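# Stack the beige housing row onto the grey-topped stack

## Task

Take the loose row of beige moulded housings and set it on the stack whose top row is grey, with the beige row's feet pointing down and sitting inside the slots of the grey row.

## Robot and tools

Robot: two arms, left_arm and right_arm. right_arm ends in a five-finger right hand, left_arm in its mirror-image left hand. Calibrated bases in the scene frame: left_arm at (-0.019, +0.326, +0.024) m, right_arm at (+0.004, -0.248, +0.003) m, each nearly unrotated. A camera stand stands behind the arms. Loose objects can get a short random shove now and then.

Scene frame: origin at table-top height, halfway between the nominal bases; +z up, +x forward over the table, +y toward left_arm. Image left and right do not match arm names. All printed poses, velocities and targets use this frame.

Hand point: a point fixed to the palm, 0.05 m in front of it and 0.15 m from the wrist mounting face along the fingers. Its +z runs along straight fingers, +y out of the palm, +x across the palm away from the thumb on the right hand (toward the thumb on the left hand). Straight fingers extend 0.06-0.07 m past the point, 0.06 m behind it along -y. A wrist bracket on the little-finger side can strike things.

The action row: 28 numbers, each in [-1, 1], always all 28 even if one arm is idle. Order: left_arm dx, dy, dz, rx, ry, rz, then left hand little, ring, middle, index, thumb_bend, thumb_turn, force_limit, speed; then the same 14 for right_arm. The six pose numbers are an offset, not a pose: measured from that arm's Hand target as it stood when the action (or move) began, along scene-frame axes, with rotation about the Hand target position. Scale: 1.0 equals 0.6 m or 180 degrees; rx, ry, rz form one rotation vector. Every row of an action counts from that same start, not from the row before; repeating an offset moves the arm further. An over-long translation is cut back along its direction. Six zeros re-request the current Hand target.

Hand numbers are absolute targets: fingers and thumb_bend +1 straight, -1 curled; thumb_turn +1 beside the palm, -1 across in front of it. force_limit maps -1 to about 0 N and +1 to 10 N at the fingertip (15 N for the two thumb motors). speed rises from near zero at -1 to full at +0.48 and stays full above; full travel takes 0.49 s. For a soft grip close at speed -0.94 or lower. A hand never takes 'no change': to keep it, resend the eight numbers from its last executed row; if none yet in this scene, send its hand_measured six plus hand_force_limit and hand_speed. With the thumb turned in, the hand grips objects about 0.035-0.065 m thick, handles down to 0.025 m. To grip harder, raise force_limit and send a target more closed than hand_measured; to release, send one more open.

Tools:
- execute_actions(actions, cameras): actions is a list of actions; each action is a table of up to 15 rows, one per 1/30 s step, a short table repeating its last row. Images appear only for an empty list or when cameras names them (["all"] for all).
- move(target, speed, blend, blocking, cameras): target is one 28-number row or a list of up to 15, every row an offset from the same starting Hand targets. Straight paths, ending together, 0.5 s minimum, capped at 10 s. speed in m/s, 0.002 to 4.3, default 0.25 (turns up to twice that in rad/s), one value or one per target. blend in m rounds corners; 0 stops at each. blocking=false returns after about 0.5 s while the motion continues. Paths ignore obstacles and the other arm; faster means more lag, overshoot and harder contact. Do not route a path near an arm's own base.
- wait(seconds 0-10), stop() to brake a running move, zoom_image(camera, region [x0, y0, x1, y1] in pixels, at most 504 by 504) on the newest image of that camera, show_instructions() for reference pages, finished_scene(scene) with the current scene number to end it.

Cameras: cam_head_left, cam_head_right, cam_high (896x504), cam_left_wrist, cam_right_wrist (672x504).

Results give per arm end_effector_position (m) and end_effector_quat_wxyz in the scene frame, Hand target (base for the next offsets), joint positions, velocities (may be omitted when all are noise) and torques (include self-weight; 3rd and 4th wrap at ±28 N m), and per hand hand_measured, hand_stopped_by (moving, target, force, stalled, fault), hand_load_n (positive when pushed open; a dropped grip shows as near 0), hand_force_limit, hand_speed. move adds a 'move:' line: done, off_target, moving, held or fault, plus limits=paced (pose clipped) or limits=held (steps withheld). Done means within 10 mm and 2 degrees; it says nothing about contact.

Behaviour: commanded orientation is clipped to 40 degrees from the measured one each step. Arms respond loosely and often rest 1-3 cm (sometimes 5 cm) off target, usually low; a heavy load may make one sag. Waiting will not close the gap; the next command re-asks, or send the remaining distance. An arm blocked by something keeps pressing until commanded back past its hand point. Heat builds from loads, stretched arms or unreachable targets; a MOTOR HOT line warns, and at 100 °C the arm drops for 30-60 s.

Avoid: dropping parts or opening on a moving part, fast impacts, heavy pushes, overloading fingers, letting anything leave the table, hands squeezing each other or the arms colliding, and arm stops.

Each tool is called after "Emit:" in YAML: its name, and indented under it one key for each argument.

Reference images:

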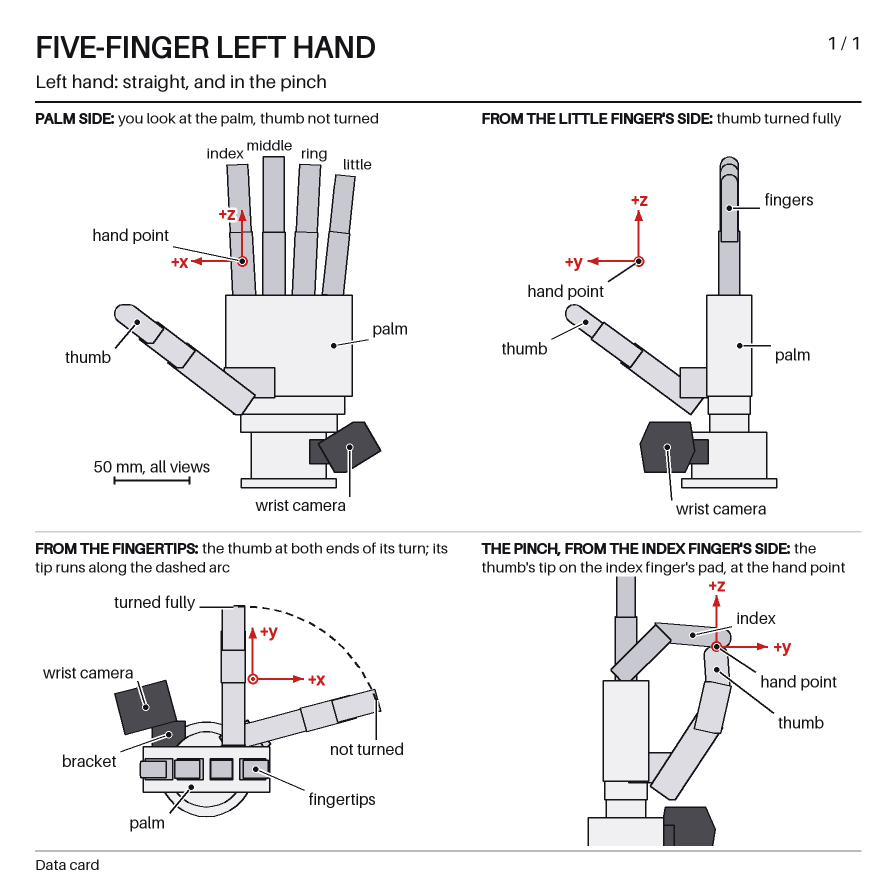

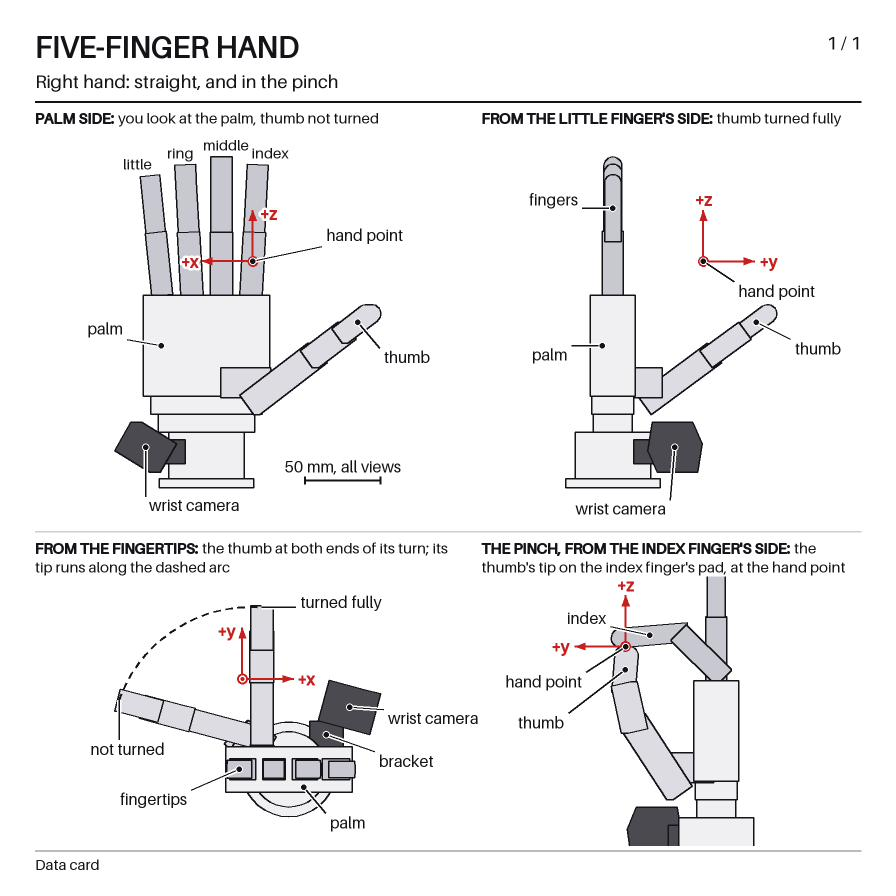

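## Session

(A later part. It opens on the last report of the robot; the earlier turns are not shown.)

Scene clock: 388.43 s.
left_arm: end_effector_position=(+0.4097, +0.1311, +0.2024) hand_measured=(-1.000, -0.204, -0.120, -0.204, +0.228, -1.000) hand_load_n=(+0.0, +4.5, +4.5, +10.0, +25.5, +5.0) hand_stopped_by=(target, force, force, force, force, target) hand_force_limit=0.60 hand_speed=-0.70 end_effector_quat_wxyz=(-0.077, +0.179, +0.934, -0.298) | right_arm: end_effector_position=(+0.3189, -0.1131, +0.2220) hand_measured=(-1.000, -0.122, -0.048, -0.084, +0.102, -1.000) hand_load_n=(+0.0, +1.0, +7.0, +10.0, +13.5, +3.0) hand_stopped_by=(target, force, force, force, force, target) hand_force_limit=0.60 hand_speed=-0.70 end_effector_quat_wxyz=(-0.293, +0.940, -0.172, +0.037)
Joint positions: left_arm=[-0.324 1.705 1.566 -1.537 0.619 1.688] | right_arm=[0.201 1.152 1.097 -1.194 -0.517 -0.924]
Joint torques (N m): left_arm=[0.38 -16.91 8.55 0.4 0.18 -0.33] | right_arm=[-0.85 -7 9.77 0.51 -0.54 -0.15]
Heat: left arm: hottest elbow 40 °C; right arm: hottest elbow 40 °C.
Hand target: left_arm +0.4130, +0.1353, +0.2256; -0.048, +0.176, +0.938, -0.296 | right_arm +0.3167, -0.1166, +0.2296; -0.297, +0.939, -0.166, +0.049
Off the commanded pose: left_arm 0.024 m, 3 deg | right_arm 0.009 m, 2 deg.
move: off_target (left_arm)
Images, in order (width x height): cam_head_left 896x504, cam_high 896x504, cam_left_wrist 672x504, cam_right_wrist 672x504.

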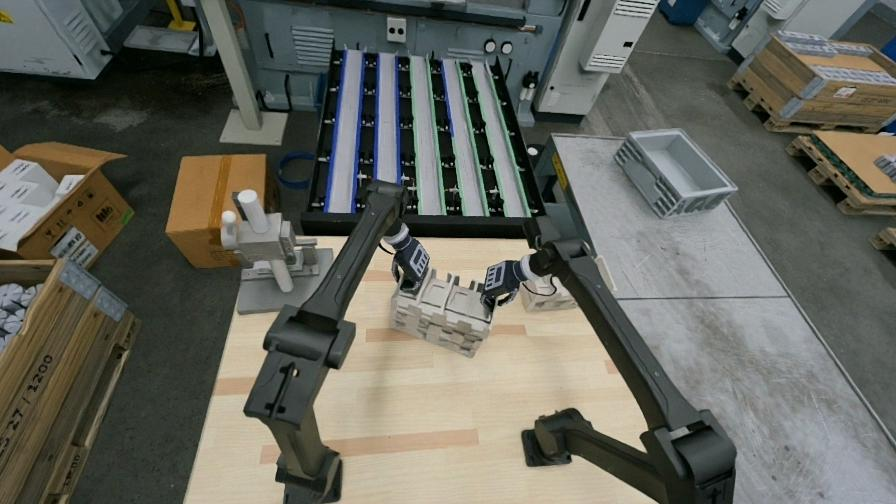

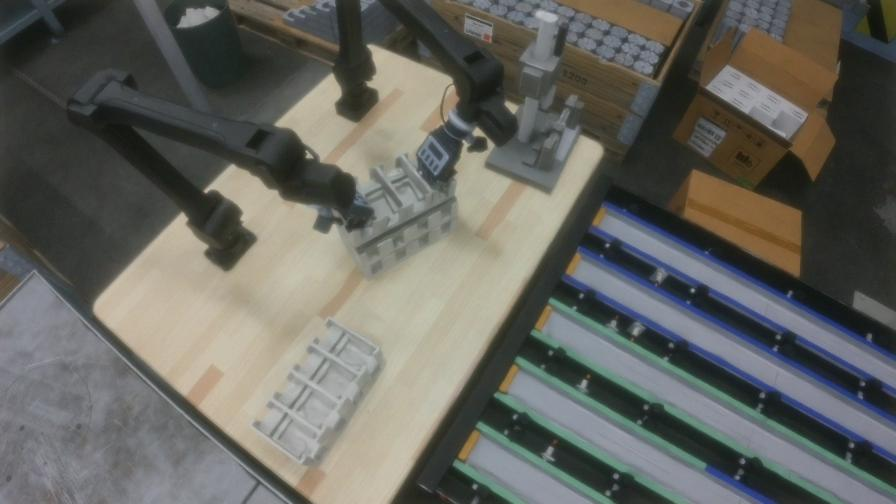

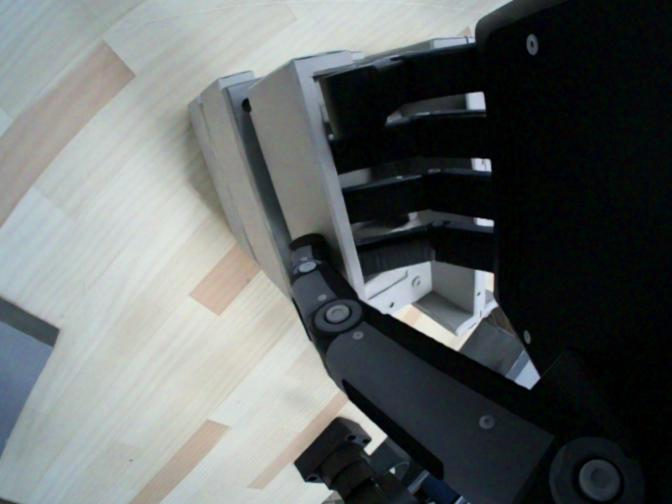

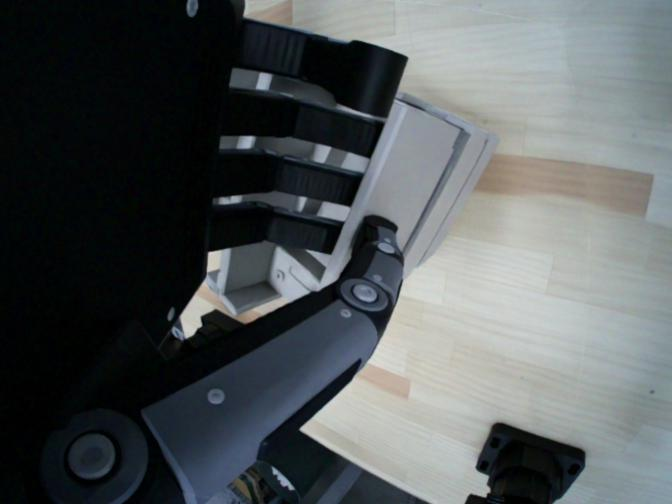

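Emit:
zoom_image:
  camera: "cam_head_left"
  region: [385, 290, 445, 350]

Emit:
zoom_image:
  camera: "cam_head_left"
  region: [440, 300, 500, 360]

Emit:
zoom_image:
  camera: "cam_high"
  region: [410, 160, 470, 240]

Emit:
zoom_image:
  camera: "cam_high"
  region: [330, 210, 390, 290]

Scaled by 8.400 from the camera's 896x504 image, which has a finer 1280x720 frame.

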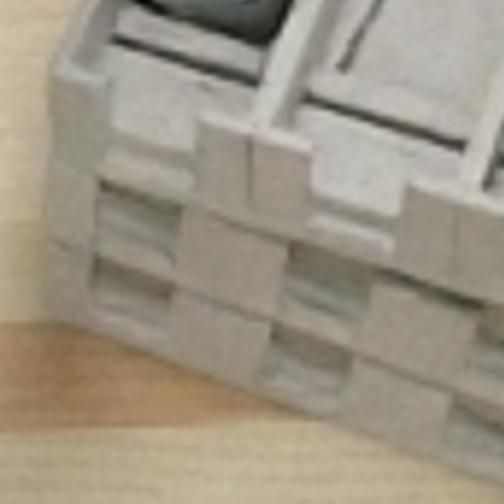

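Scaled by 8.400 from the camera's 896x504 image, which has a finer 1280x720 frame.

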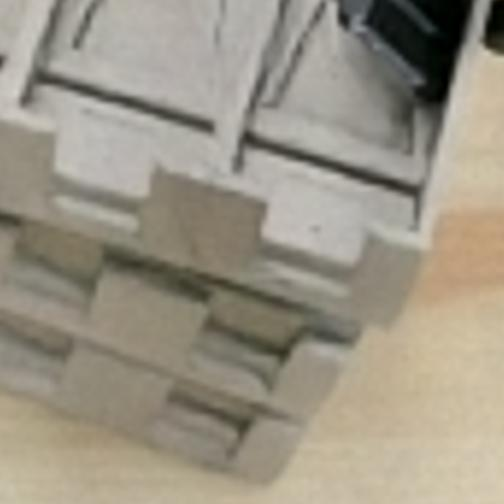

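Scaled by 6.300 from the camera's 896x504 image, which has a finer 1280x720 frame.

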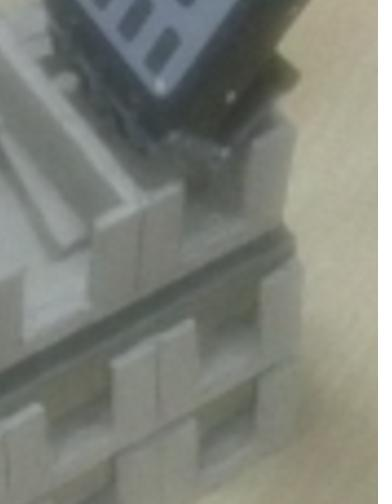

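Scaled by 6.300 from the camera's 896x504 image, which has a finer 1280x720 frame.

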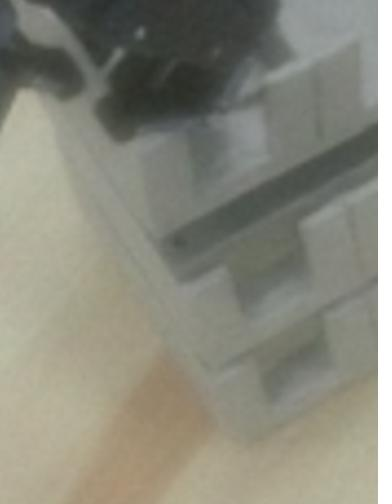

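Emit:
move:
  target:
    - [0.012, -0.004, 0.004, 0,0,0, -1,-0.4,-0.4,-0.4,-0.6,-1,0.6,-0.7, 0.010,-0.004,-0.022,0,0,0,-1,-0.4,-0.4,-0.4,-0.6,-1,0.6,-0.7]
  speed: 0.04
  cameras: ["cam_high","cam_left_wrist","cam_right_wrist","cam_head_left"]

Emit:
zoom_image:
  camera: "cam_left_wrist"
  region: [150, 0, 402, 252]

Emit:
zoom_image:
  camera: "cam_right_wrist"
  region: [300, 0, 552, 252]

Emit:
zoom_image:
  camera: "cam_high"
  region: [320, 140, 480, 290]

Emit:
zoom_image:
  camera: "cam_head_left"
  region: [380, 270, 500, 364]

Scene clock: 403.07 s.
left_arm: end_effector_position=(+0.4093, +0.1311, +0.2025) hand_measured=(-1.000, -0.204, -0.120, -0.204, +0.228, -1.000) hand_load_n=(+0.0, +3.5, +3.5, +11.0, +23.0, +5.0) hand_stopped_by=(target, force, force, force, force, target) hand_force_limit=0.60 hand_speed=-0.70 end_effector_quat_wxyz=(-0.078, +0.176, +0.935, -0.298) | right_arm: end_effector_position=(+0.3223, -0.1149, +0.2151) hand_measured=(-1.000, -0.122, -0.048, -0.084, +0.102, -1.000) hand_load_n=(+0.0, +1.5, +7.5, +9.5, +15.5, +3.0) hand_stopped_by=(target, force, force, force, force, target) hand_force_limit=0.60 hand_speed=-0.70 end_effector_quat_wxyz=(-0.297, +0.939, -0.170, +0.043)
Joint positions: left_arm=[-0.324 1.705 1.566 -1.537 0.619 1.683] | right_arm=[0.192 1.152 1.078 -1.165 -0.522 -0.934]
Joint torques (N m): left_arm=[0.32 -15.44 11.04 0.02 0.18 -0.31] | right_arm=[-1.08 -5.66 9.62 0.65 -0.46 -0.16]
Heat: left arm: hottest elbow 38 °C; right arm: hottest elbow 38 °C.
Hand target: left_arm +0.4202, +0.1329, +0.2280; -0.048, +0.176, +0.938, -0.296 | right_arm +0.3227, -0.1191, +0.2163; -0.297, +0.939, -0.166, +0.049
Off the commanded pose: left_arm 0.028 m, 3 deg | right_arm 0.004 m, 1 deg.
move: off_target (left_arm)
Images, in order (width x height): cam_head_left 896x504, cam_high 896x504, cam_left_wrist 672x504, cam_right_wrist 672x504.

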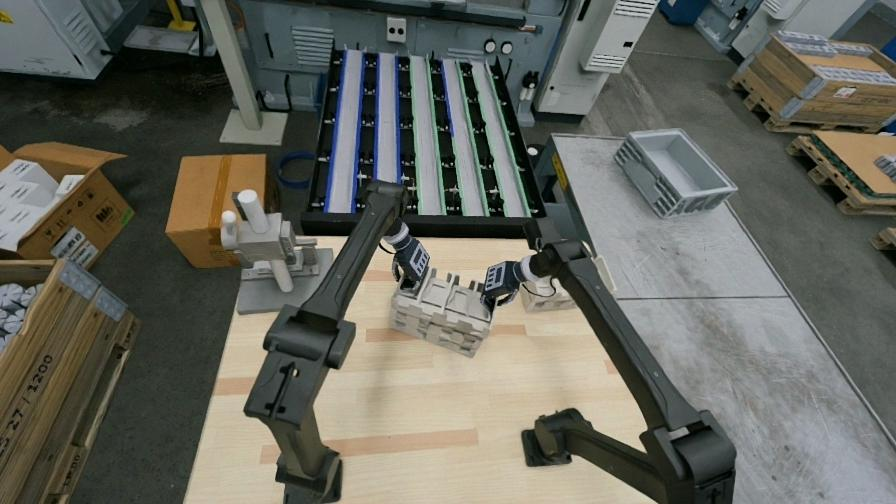

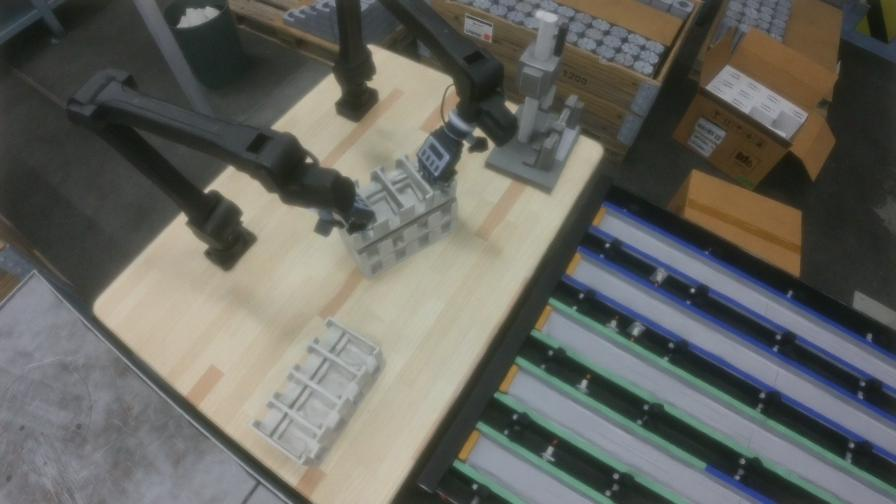

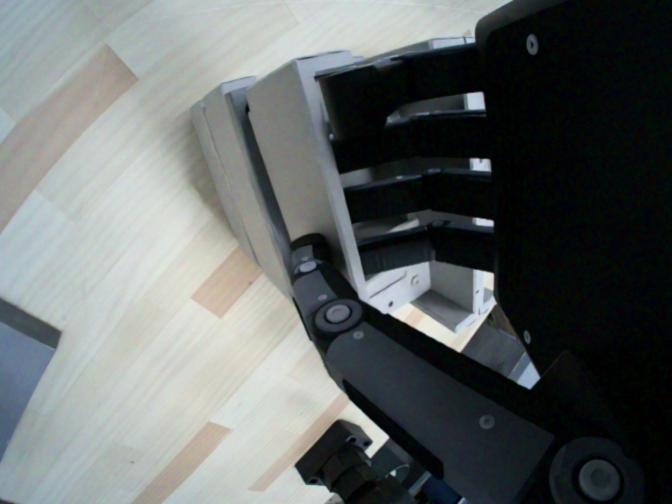

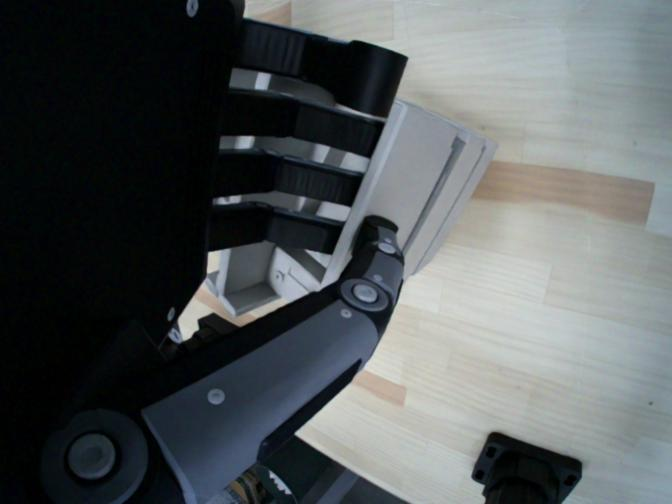

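Scaled by 2.000 from the camera's 672x504 image, which has a finer 960x720 frame.

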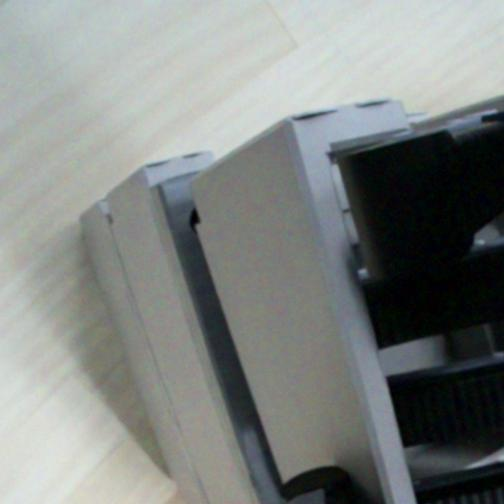

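Scaled by 2.000 from the camera's 672x504 image, which has a finer 960x720 frame.

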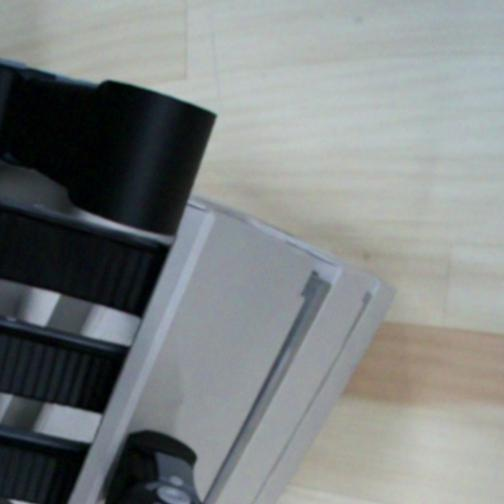

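Scaled by 3.150 from the camera's 896x504 image, which has a finer 1280x720 frame.

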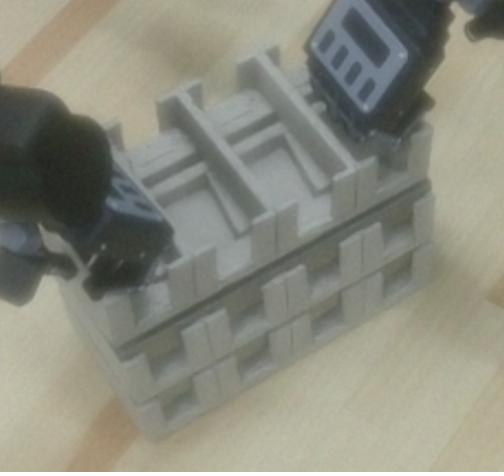

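Scaled by 4.200 from the camera's 896x504 image, which has a finer 1280x720 frame.

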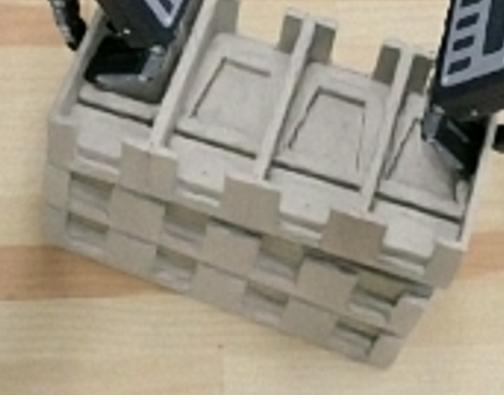

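Emit:
move:
  target:
    - [0.006, -0.002, -0.04, 0,0,0.0078, -1,-0.4,-0.4,-0.4,-0.6,-1,0.6,-0.7, 0.010,-0.004,-0.015,0,0,0.0078,-1,-0.4,-0.4,-0.4,-0.6,-1,0.6,-0.7]
  speed: 0.03
  cameras: ["cam_high","cam_left_wrist","cam_right_wrist","cam_head_left"]

Emit:
zoom_image:
  camera: "cam_left_wrist"
  region: [150, 0, 402, 252]

Emit:
zoom_image:
  camera: "cam_right_wrist"
  region: [300, 0, 552, 252]

Emit:
zoom_image:
  camera: "cam_high"
  region: [320, 140, 480, 290]

Emit:
zoom_image:
  camera: "cam_head_left"
  region: [380, 270, 500, 364]

Scene clock: 412.43 s.
left_arm: end_effector_position=(+0.4173, +0.1281, +0.1951) hand_measured=(-1.000, -0.204, -0.120, -0.204, +0.228, -1.000) hand_load_n=(+0.0, +7.5, +3.5, +8.5, +23.5, +4.0) hand_stopped_by=(target, force, force, force, force, target) hand_force_limit=0.60 hand_speed=-0.70 end_effector_quat_wxyz=(-0.062, +0.170, +0.937, -0.300) | right_arm: end_effector_position=(+0.3303, -0.1182, +0.2085) hand_measured=(-1.000, -0.122, -0.048, -0.084, +0.102, -1.000) hand_load_n=(+0.0, +0.5, +7.0, +10.5, +15.0, +3.0) hand_stopped_by=(target, force, force, force, force, target) hand_force_limit=0.60 hand_speed=-0.70 end_effector_quat_wxyz=(-0.299, +0.940, -0.159, +0.045)
Joint positions: left_arm=[-0.324 1.705 1.551 -1.48 0.619 1.656] | right_arm=[0.179 1.174 1.078 -1.152 -0.532 -0.971]
Joint torques (N m): left_arm=[0.5 -14.51 8.44 0.72 0.2 -0.3] | right_arm=[-0.85 -5.77 9.32 0.51 -0.56 -0.18]
Heat: left arm: hottest elbow 37 °C; right arm: hottest elbow 38 °C.
Hand target: left_arm +0.4238, +0.1317, +0.2041; -0.044, +0.164, +0.940, -0.296 | right_arm +0.3286, -0.1214, +0.2074; -0.298, +0.941, -0.154, +0.045
Off the commanded pose: left_arm 0.012 m, 2 deg | right_arm 0.004 m, 1 deg.
move: off_target (left_arm)
Images, in order (width x height): cam_head_left 896x504, cam_high 896x504, cam_left_wrist 672x504, cam_right_wrist 672x504.

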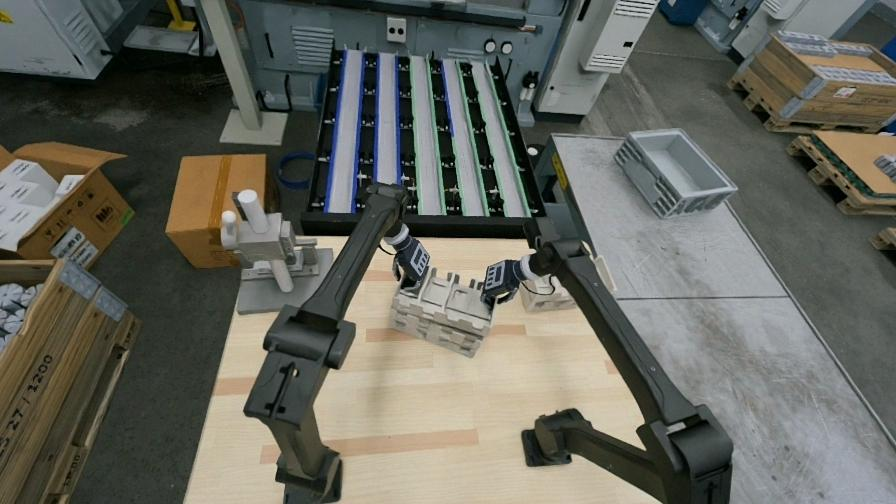

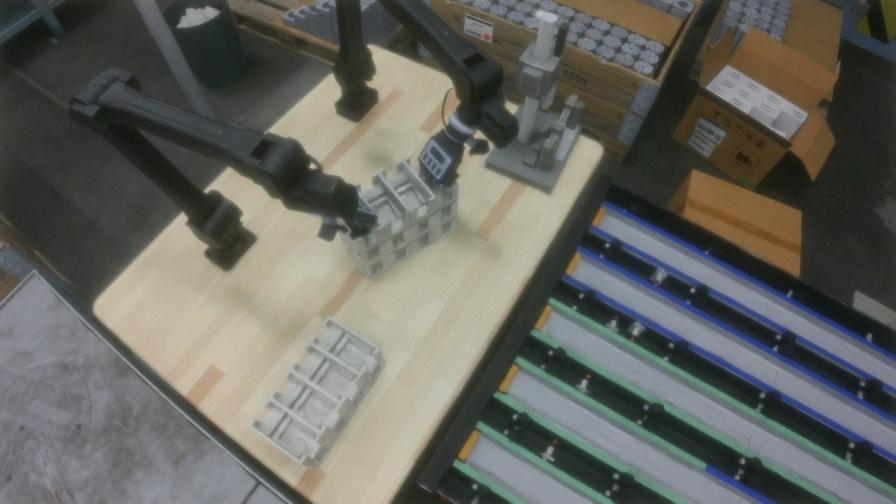

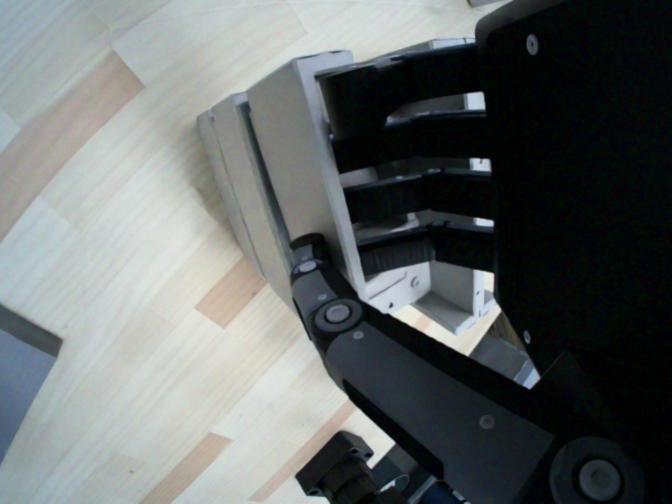

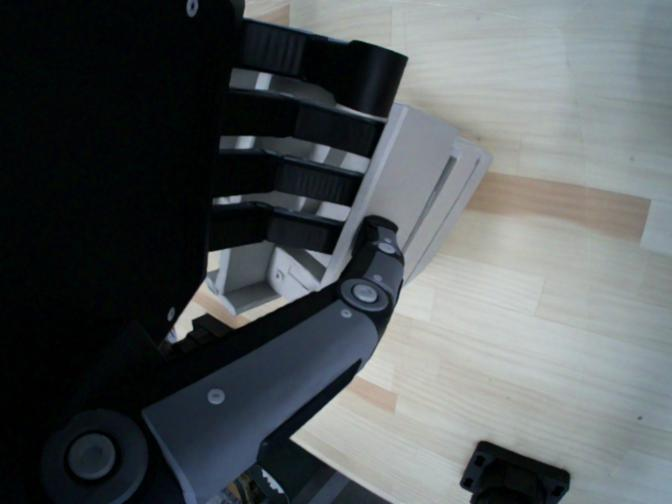

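Scaled by 2.000 from the camera's 672x504 image, which has a finer 960x720 frame.

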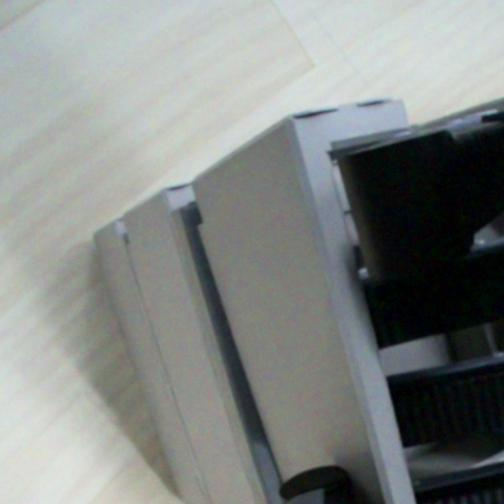

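Scaled by 2.000 from the camera's 672x504 image, which has a finer 960x720 frame.

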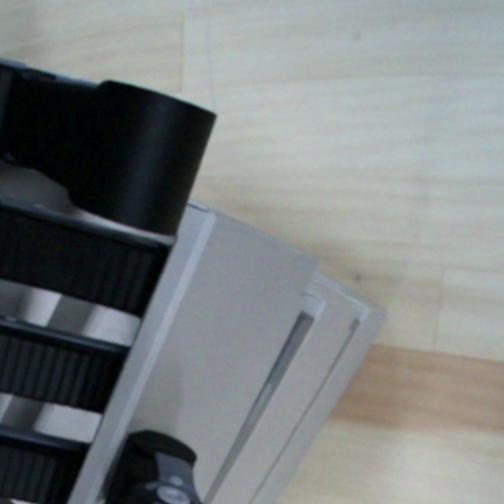

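Scaled by 3.150 from the camera's 896x504 image, which has a finer 1280x720 frame.

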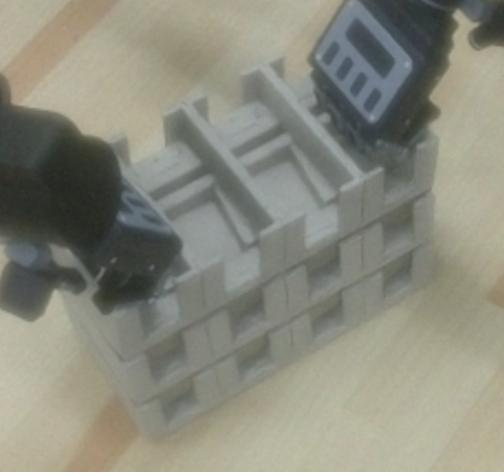

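Scaled by 4.200 from the camera's 896x504 image, which has a finer 1280x720 frame.

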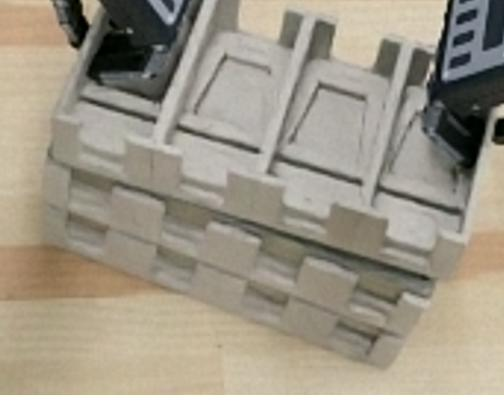

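Emit:
zoom_image:
  camera: "cam_high"
  region: [385, 175, 465, 265]

Emit:
zoom_image:
  camera: "cam_high"
  region: [330, 200, 410, 290]

Emit:
zoom_image:
  camera: "cam_head_left"
  region: [385, 285, 445, 345]

Emit:
zoom_image:
  camera: "cam_head_left"
  region: [435, 300, 495, 360]

Emit:
execute_actions:
  actions: []
  cameras: ["cam_head_right"]

Emit:
zoom_image:
  camera: "cam_head_right"
  region: [380, 285, 440, 345]

Emit:
zoom_image:
  camera: "cam_head_right"
  region: [435, 300, 495, 360]

Scaled by 5.600 from the camera's 896x504 image, which has a finer 1280x720 frame.

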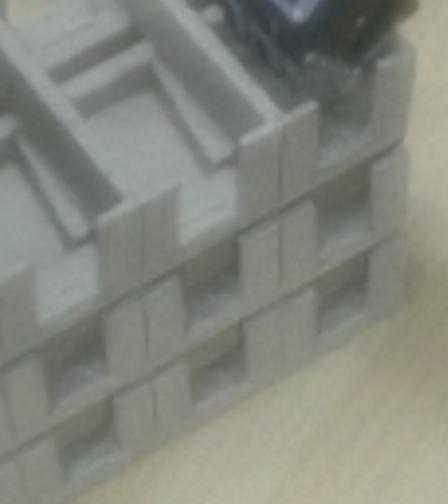

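Scaled by 5.600 from the camera's 896x504 image, which has a finer 1280x720 frame.

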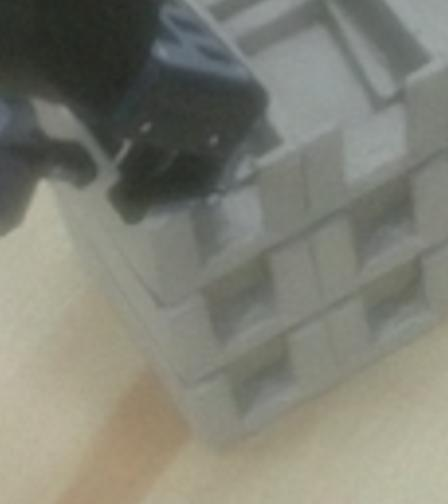

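Scaled by 8.400 from the camera's 896x504 image, which has a finer 1280x720 frame.

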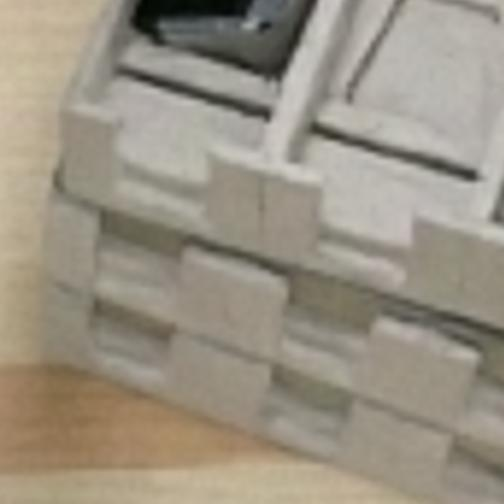

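Scaled by 8.400 from the camera's 896x504 image, which has a finer 1280x720 frame.

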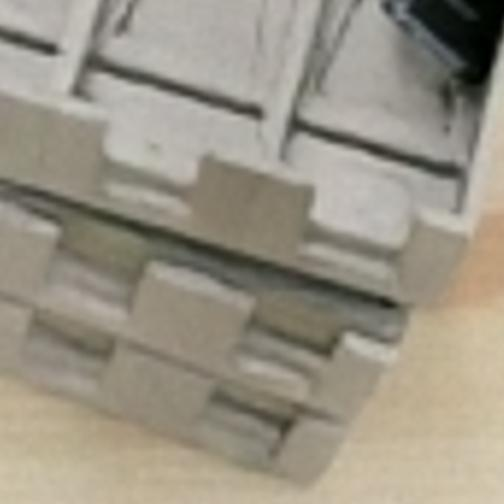

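Scene clock: 416.97 s.
left_arm: end_effector_position=(+0.4173, +0.1281, +0.1951) hand_measured=(-1.000, -0.204, -0.120, -0.204, +0.228, -1.000) hand_load_n=(+0.0, +7.0, +4.0, +8.5, +23.5, +3.5) hand_stopped_by=(target, force, force, force, force, target) hand_force_limit=0.60 hand_speed=-0.70 end_effector_quat_wxyz=(-0.062, +0.170, +0.937, -0.300) | right_arm: end_effector_position=(+0.3303, -0.1182, +0.2085) hand_measured=(-1.000, -0.122, -0.048, -0.084, +0.102, -1.000) hand_load_n=(+0.0, +1.0, +7.0, +10.0, +15.0, +3.0) hand_stopped_by=(target, force, force, force, force, target) hand_force_limit=0.60 hand_speed=-0.70 end_effector_quat_wxyz=(-0.299, +0.940, -0.159, +0.045)
Joint positions: left_arm=[-0.324 1.705 1.551 -1.48 0.619 1.656] | right_arm=[0.179 1.174 1.078 -1.152 -0.532 -0.971]
Joint velocities: within noise
Joint torques (N m): left_arm=[0.5 -14.51 8.43 0.72 0.2 -0.31] | right_arm=[-0.85 -5.71 9.31 0.51 -0.55 -0.19]
Heat: left arm: hottest elbow 37 °C; right arm: hottest elbow 37 °C.
Hand target: left_arm +0.4238, +0.1317, +0.2041; -0.044, +0.164, +0.940, -0.296 | right_arm +0.3286, -0.1214, +0.2074; -0.298, +0.941, -0.154, +0.045
Off the commanded pose: left_arm 0.012 m, 2 deg | right_arm 0.004 m, 1 deg.
Images, in order (width x height): cam_head_right 896x504.

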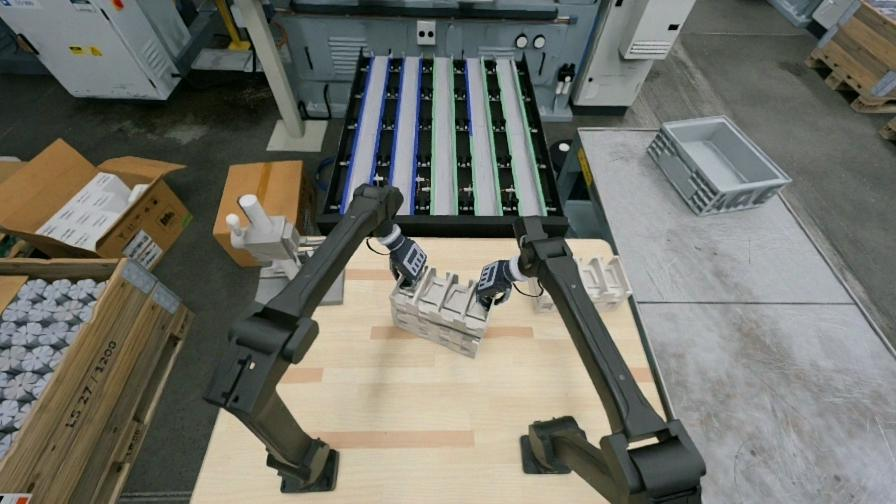

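Scaled by 8.400 from the camera's 896x504 image, which has a finer 1280x720 frame.

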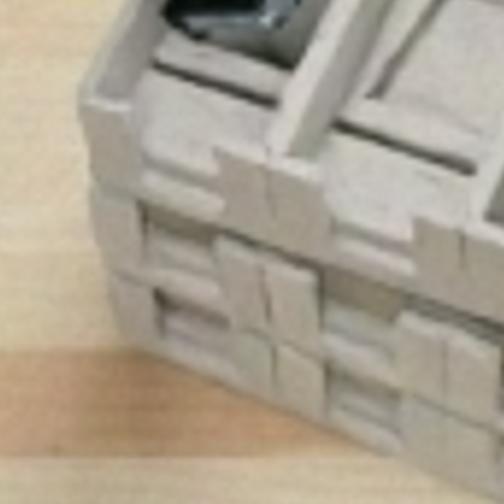

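Scaled by 8.400 from the camera's 896x504 image, which has a finer 1280x720 frame.

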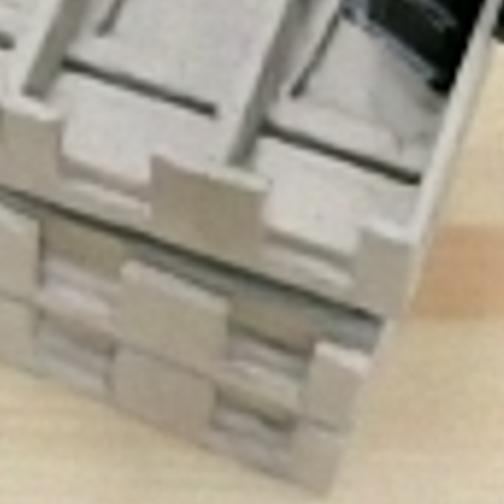

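Emit:
move:
  target:
    - [-0.005, 0.004, 0.0, 0,0,-0.0068, -1,-0.4,-0.4,-0.4,-0.6,-1,0.6,-0.7, -0.014,0.007,-0.012,0,0,-0.0068,-1,-0.4,-0.4,-0.4,-0.6,-1,0.6,-0.7]
  speed: 0.03
  cameras: ["cam_high","cam_head_right","cam_head_left"]

Emit:
zoom_image:
  camera: "cam_high"
  region: [385, 175, 465, 265]

Emit:
zoom_image:
  camera: "cam_high"
  region: [330, 200, 410, 290]

Emit:
zoom_image:
  camera: "cam_head_left"
  region: [385, 285, 445, 345]

Emit:
zoom_image:
  camera: "cam_head_left"
  region: [435, 300, 495, 360]

Emit:
zoom_image:
  camera: "cam_head_right"
  region: [380, 285, 440, 345]

Emit:
zoom_image:
  camera: "cam_head_right"
  region: [435, 300, 495, 360]

Scene clock: 425.50 s.
left_arm: end_effector_position=(+0.4172, +0.1272, +0.1958) hand_measured=(-1.000, -0.204, -0.120, -0.204, +0.228, -1.000) hand_load_n=(+0.0, +11.0, +2.0, +7.0, +19.0, +2.0) hand_stopped_by=(target, force, force, force, force, target) hand_force_limit=0.60 hand_speed=-0.70 end_effector_quat_wxyz=(-0.061, +0.172, +0.936, -0.302) | right_arm: end_effector_position=(+0.3274, -0.1178, +0.2004) hand_measured=(-1.000, -0.122, -0.048, -0.084, +0.102, -1.000) hand_load_n=(+0.0, +2.0, +8.5, +9.0, +18.0, +2.5) hand_stopped_by=(target, force, force, force, force, target) hand_force_limit=0.60 hand_speed=-0.70 end_effector_quat_wxyz=(-0.301, +0.938, -0.164, +0.050)
Joint positions: left_arm=[-0.324 1.704 1.551 -1.48 0.623 1.659] | right_arm=[0.18 1.159 1.043 -1.116 -0.53 -0.954]
Joint torques (N m): left_arm=[0.56 -14.62 8.13 0.17 0.02 -0.06] | right_arm=[0.56 -6.36 8.77 0.49 -0.13 0.08]
Heat: left arm: hottest elbow 37 °C; right arm: hottest elbow 37 °C.
Hand target: left_arm +0.4208, +0.1341, +0.2041; -0.047, +0.174, +0.938, -0.296 | right_arm +0.3203, -0.1172, +0.2002; -0.298, +0.939, -0.164, +0.048
Off the commanded pose: left_arm 0.011 m, 2 deg | right_arm 0.007 m, 0 deg.
move: off_target (left_arm)
Images, in order (width x height): cam_head_left 896x504, cam_head_right 896x504, cam_high 896x504.

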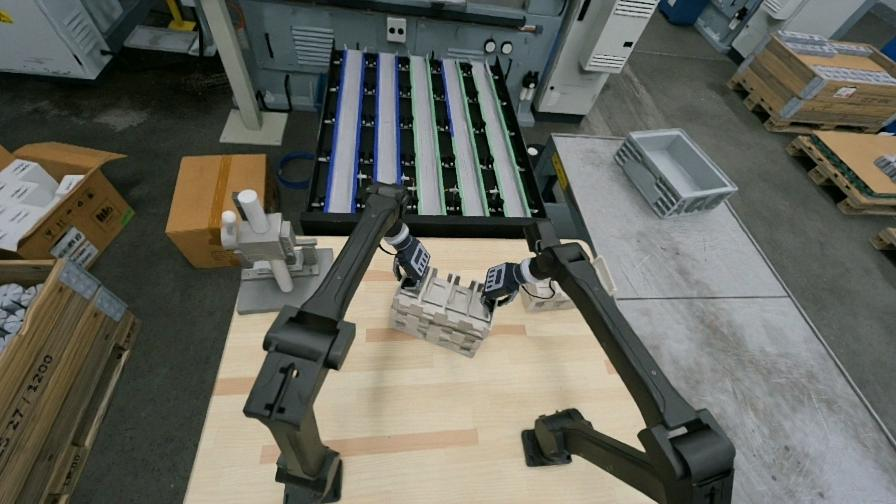

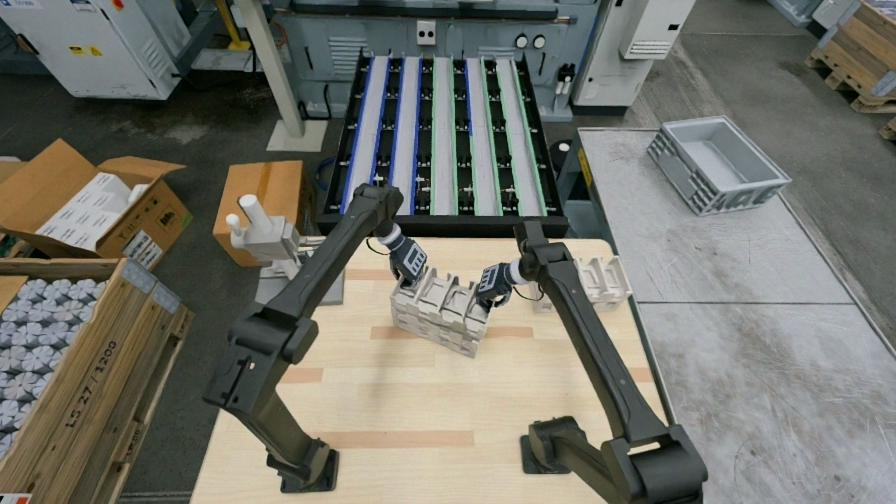

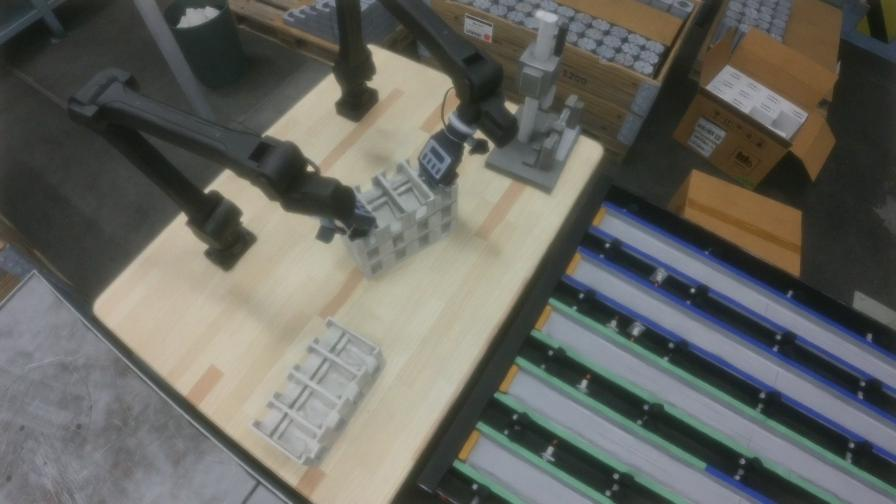

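Scaled by 5.600 from the camera's 896x504 image, which has a finer 1280x720 frame.

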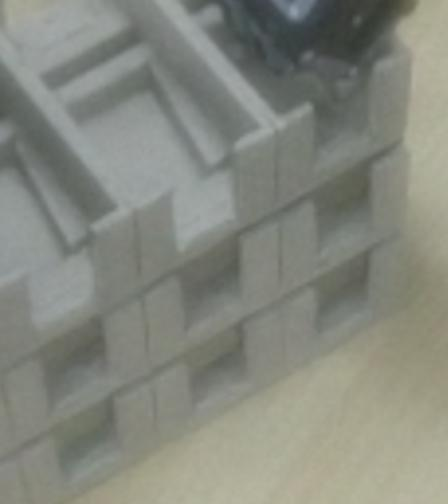

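Scaled by 5.600 from the camera's 896x504 image, which has a finer 1280x720 frame.

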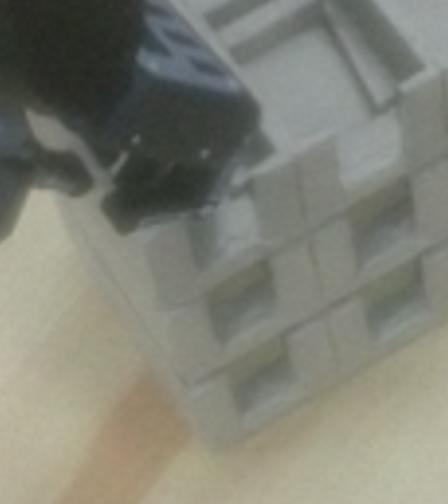

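Scaled by 8.400 from the camera's 896x504 image, which has a finer 1280x720 frame.

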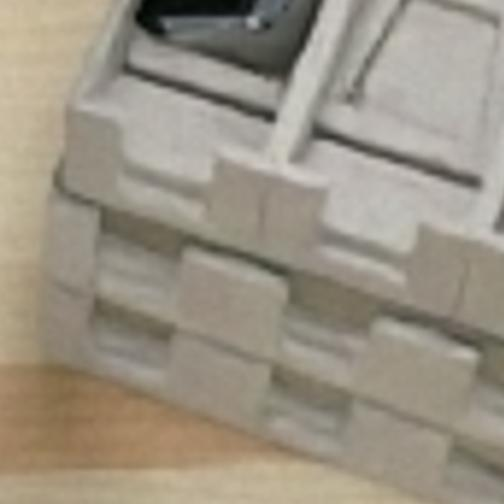

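Scaled by 8.400 from the camera's 896x504 image, which has a finer 1280x720 frame.

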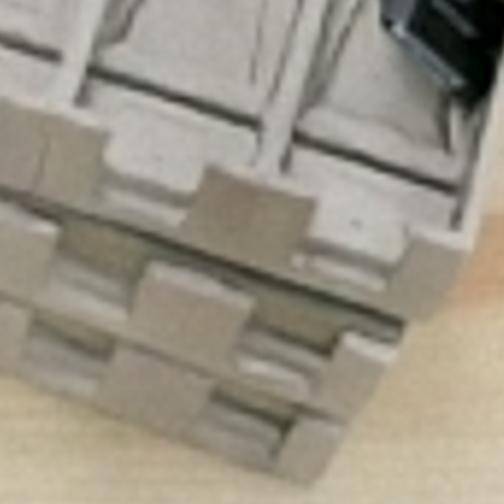

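Scaled by 8.400 from the camera's 896x504 image, which has a finer 1280x720 frame.

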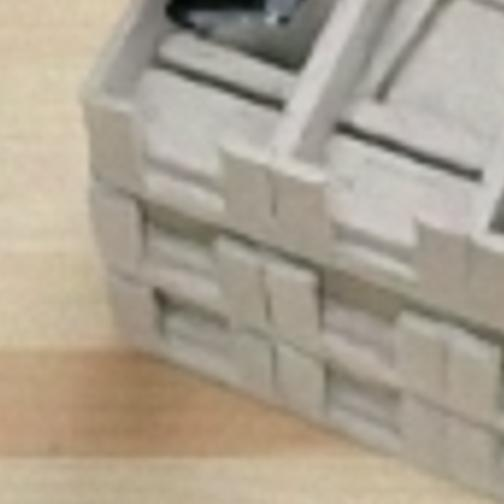

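Scaled by 8.400 from the camera's 896x504 image, which has a finer 1280x720 frame.

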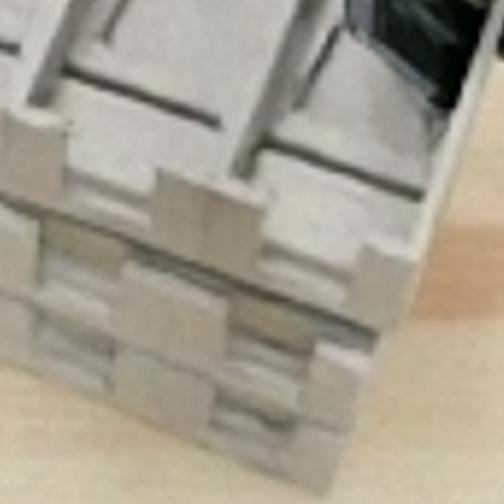

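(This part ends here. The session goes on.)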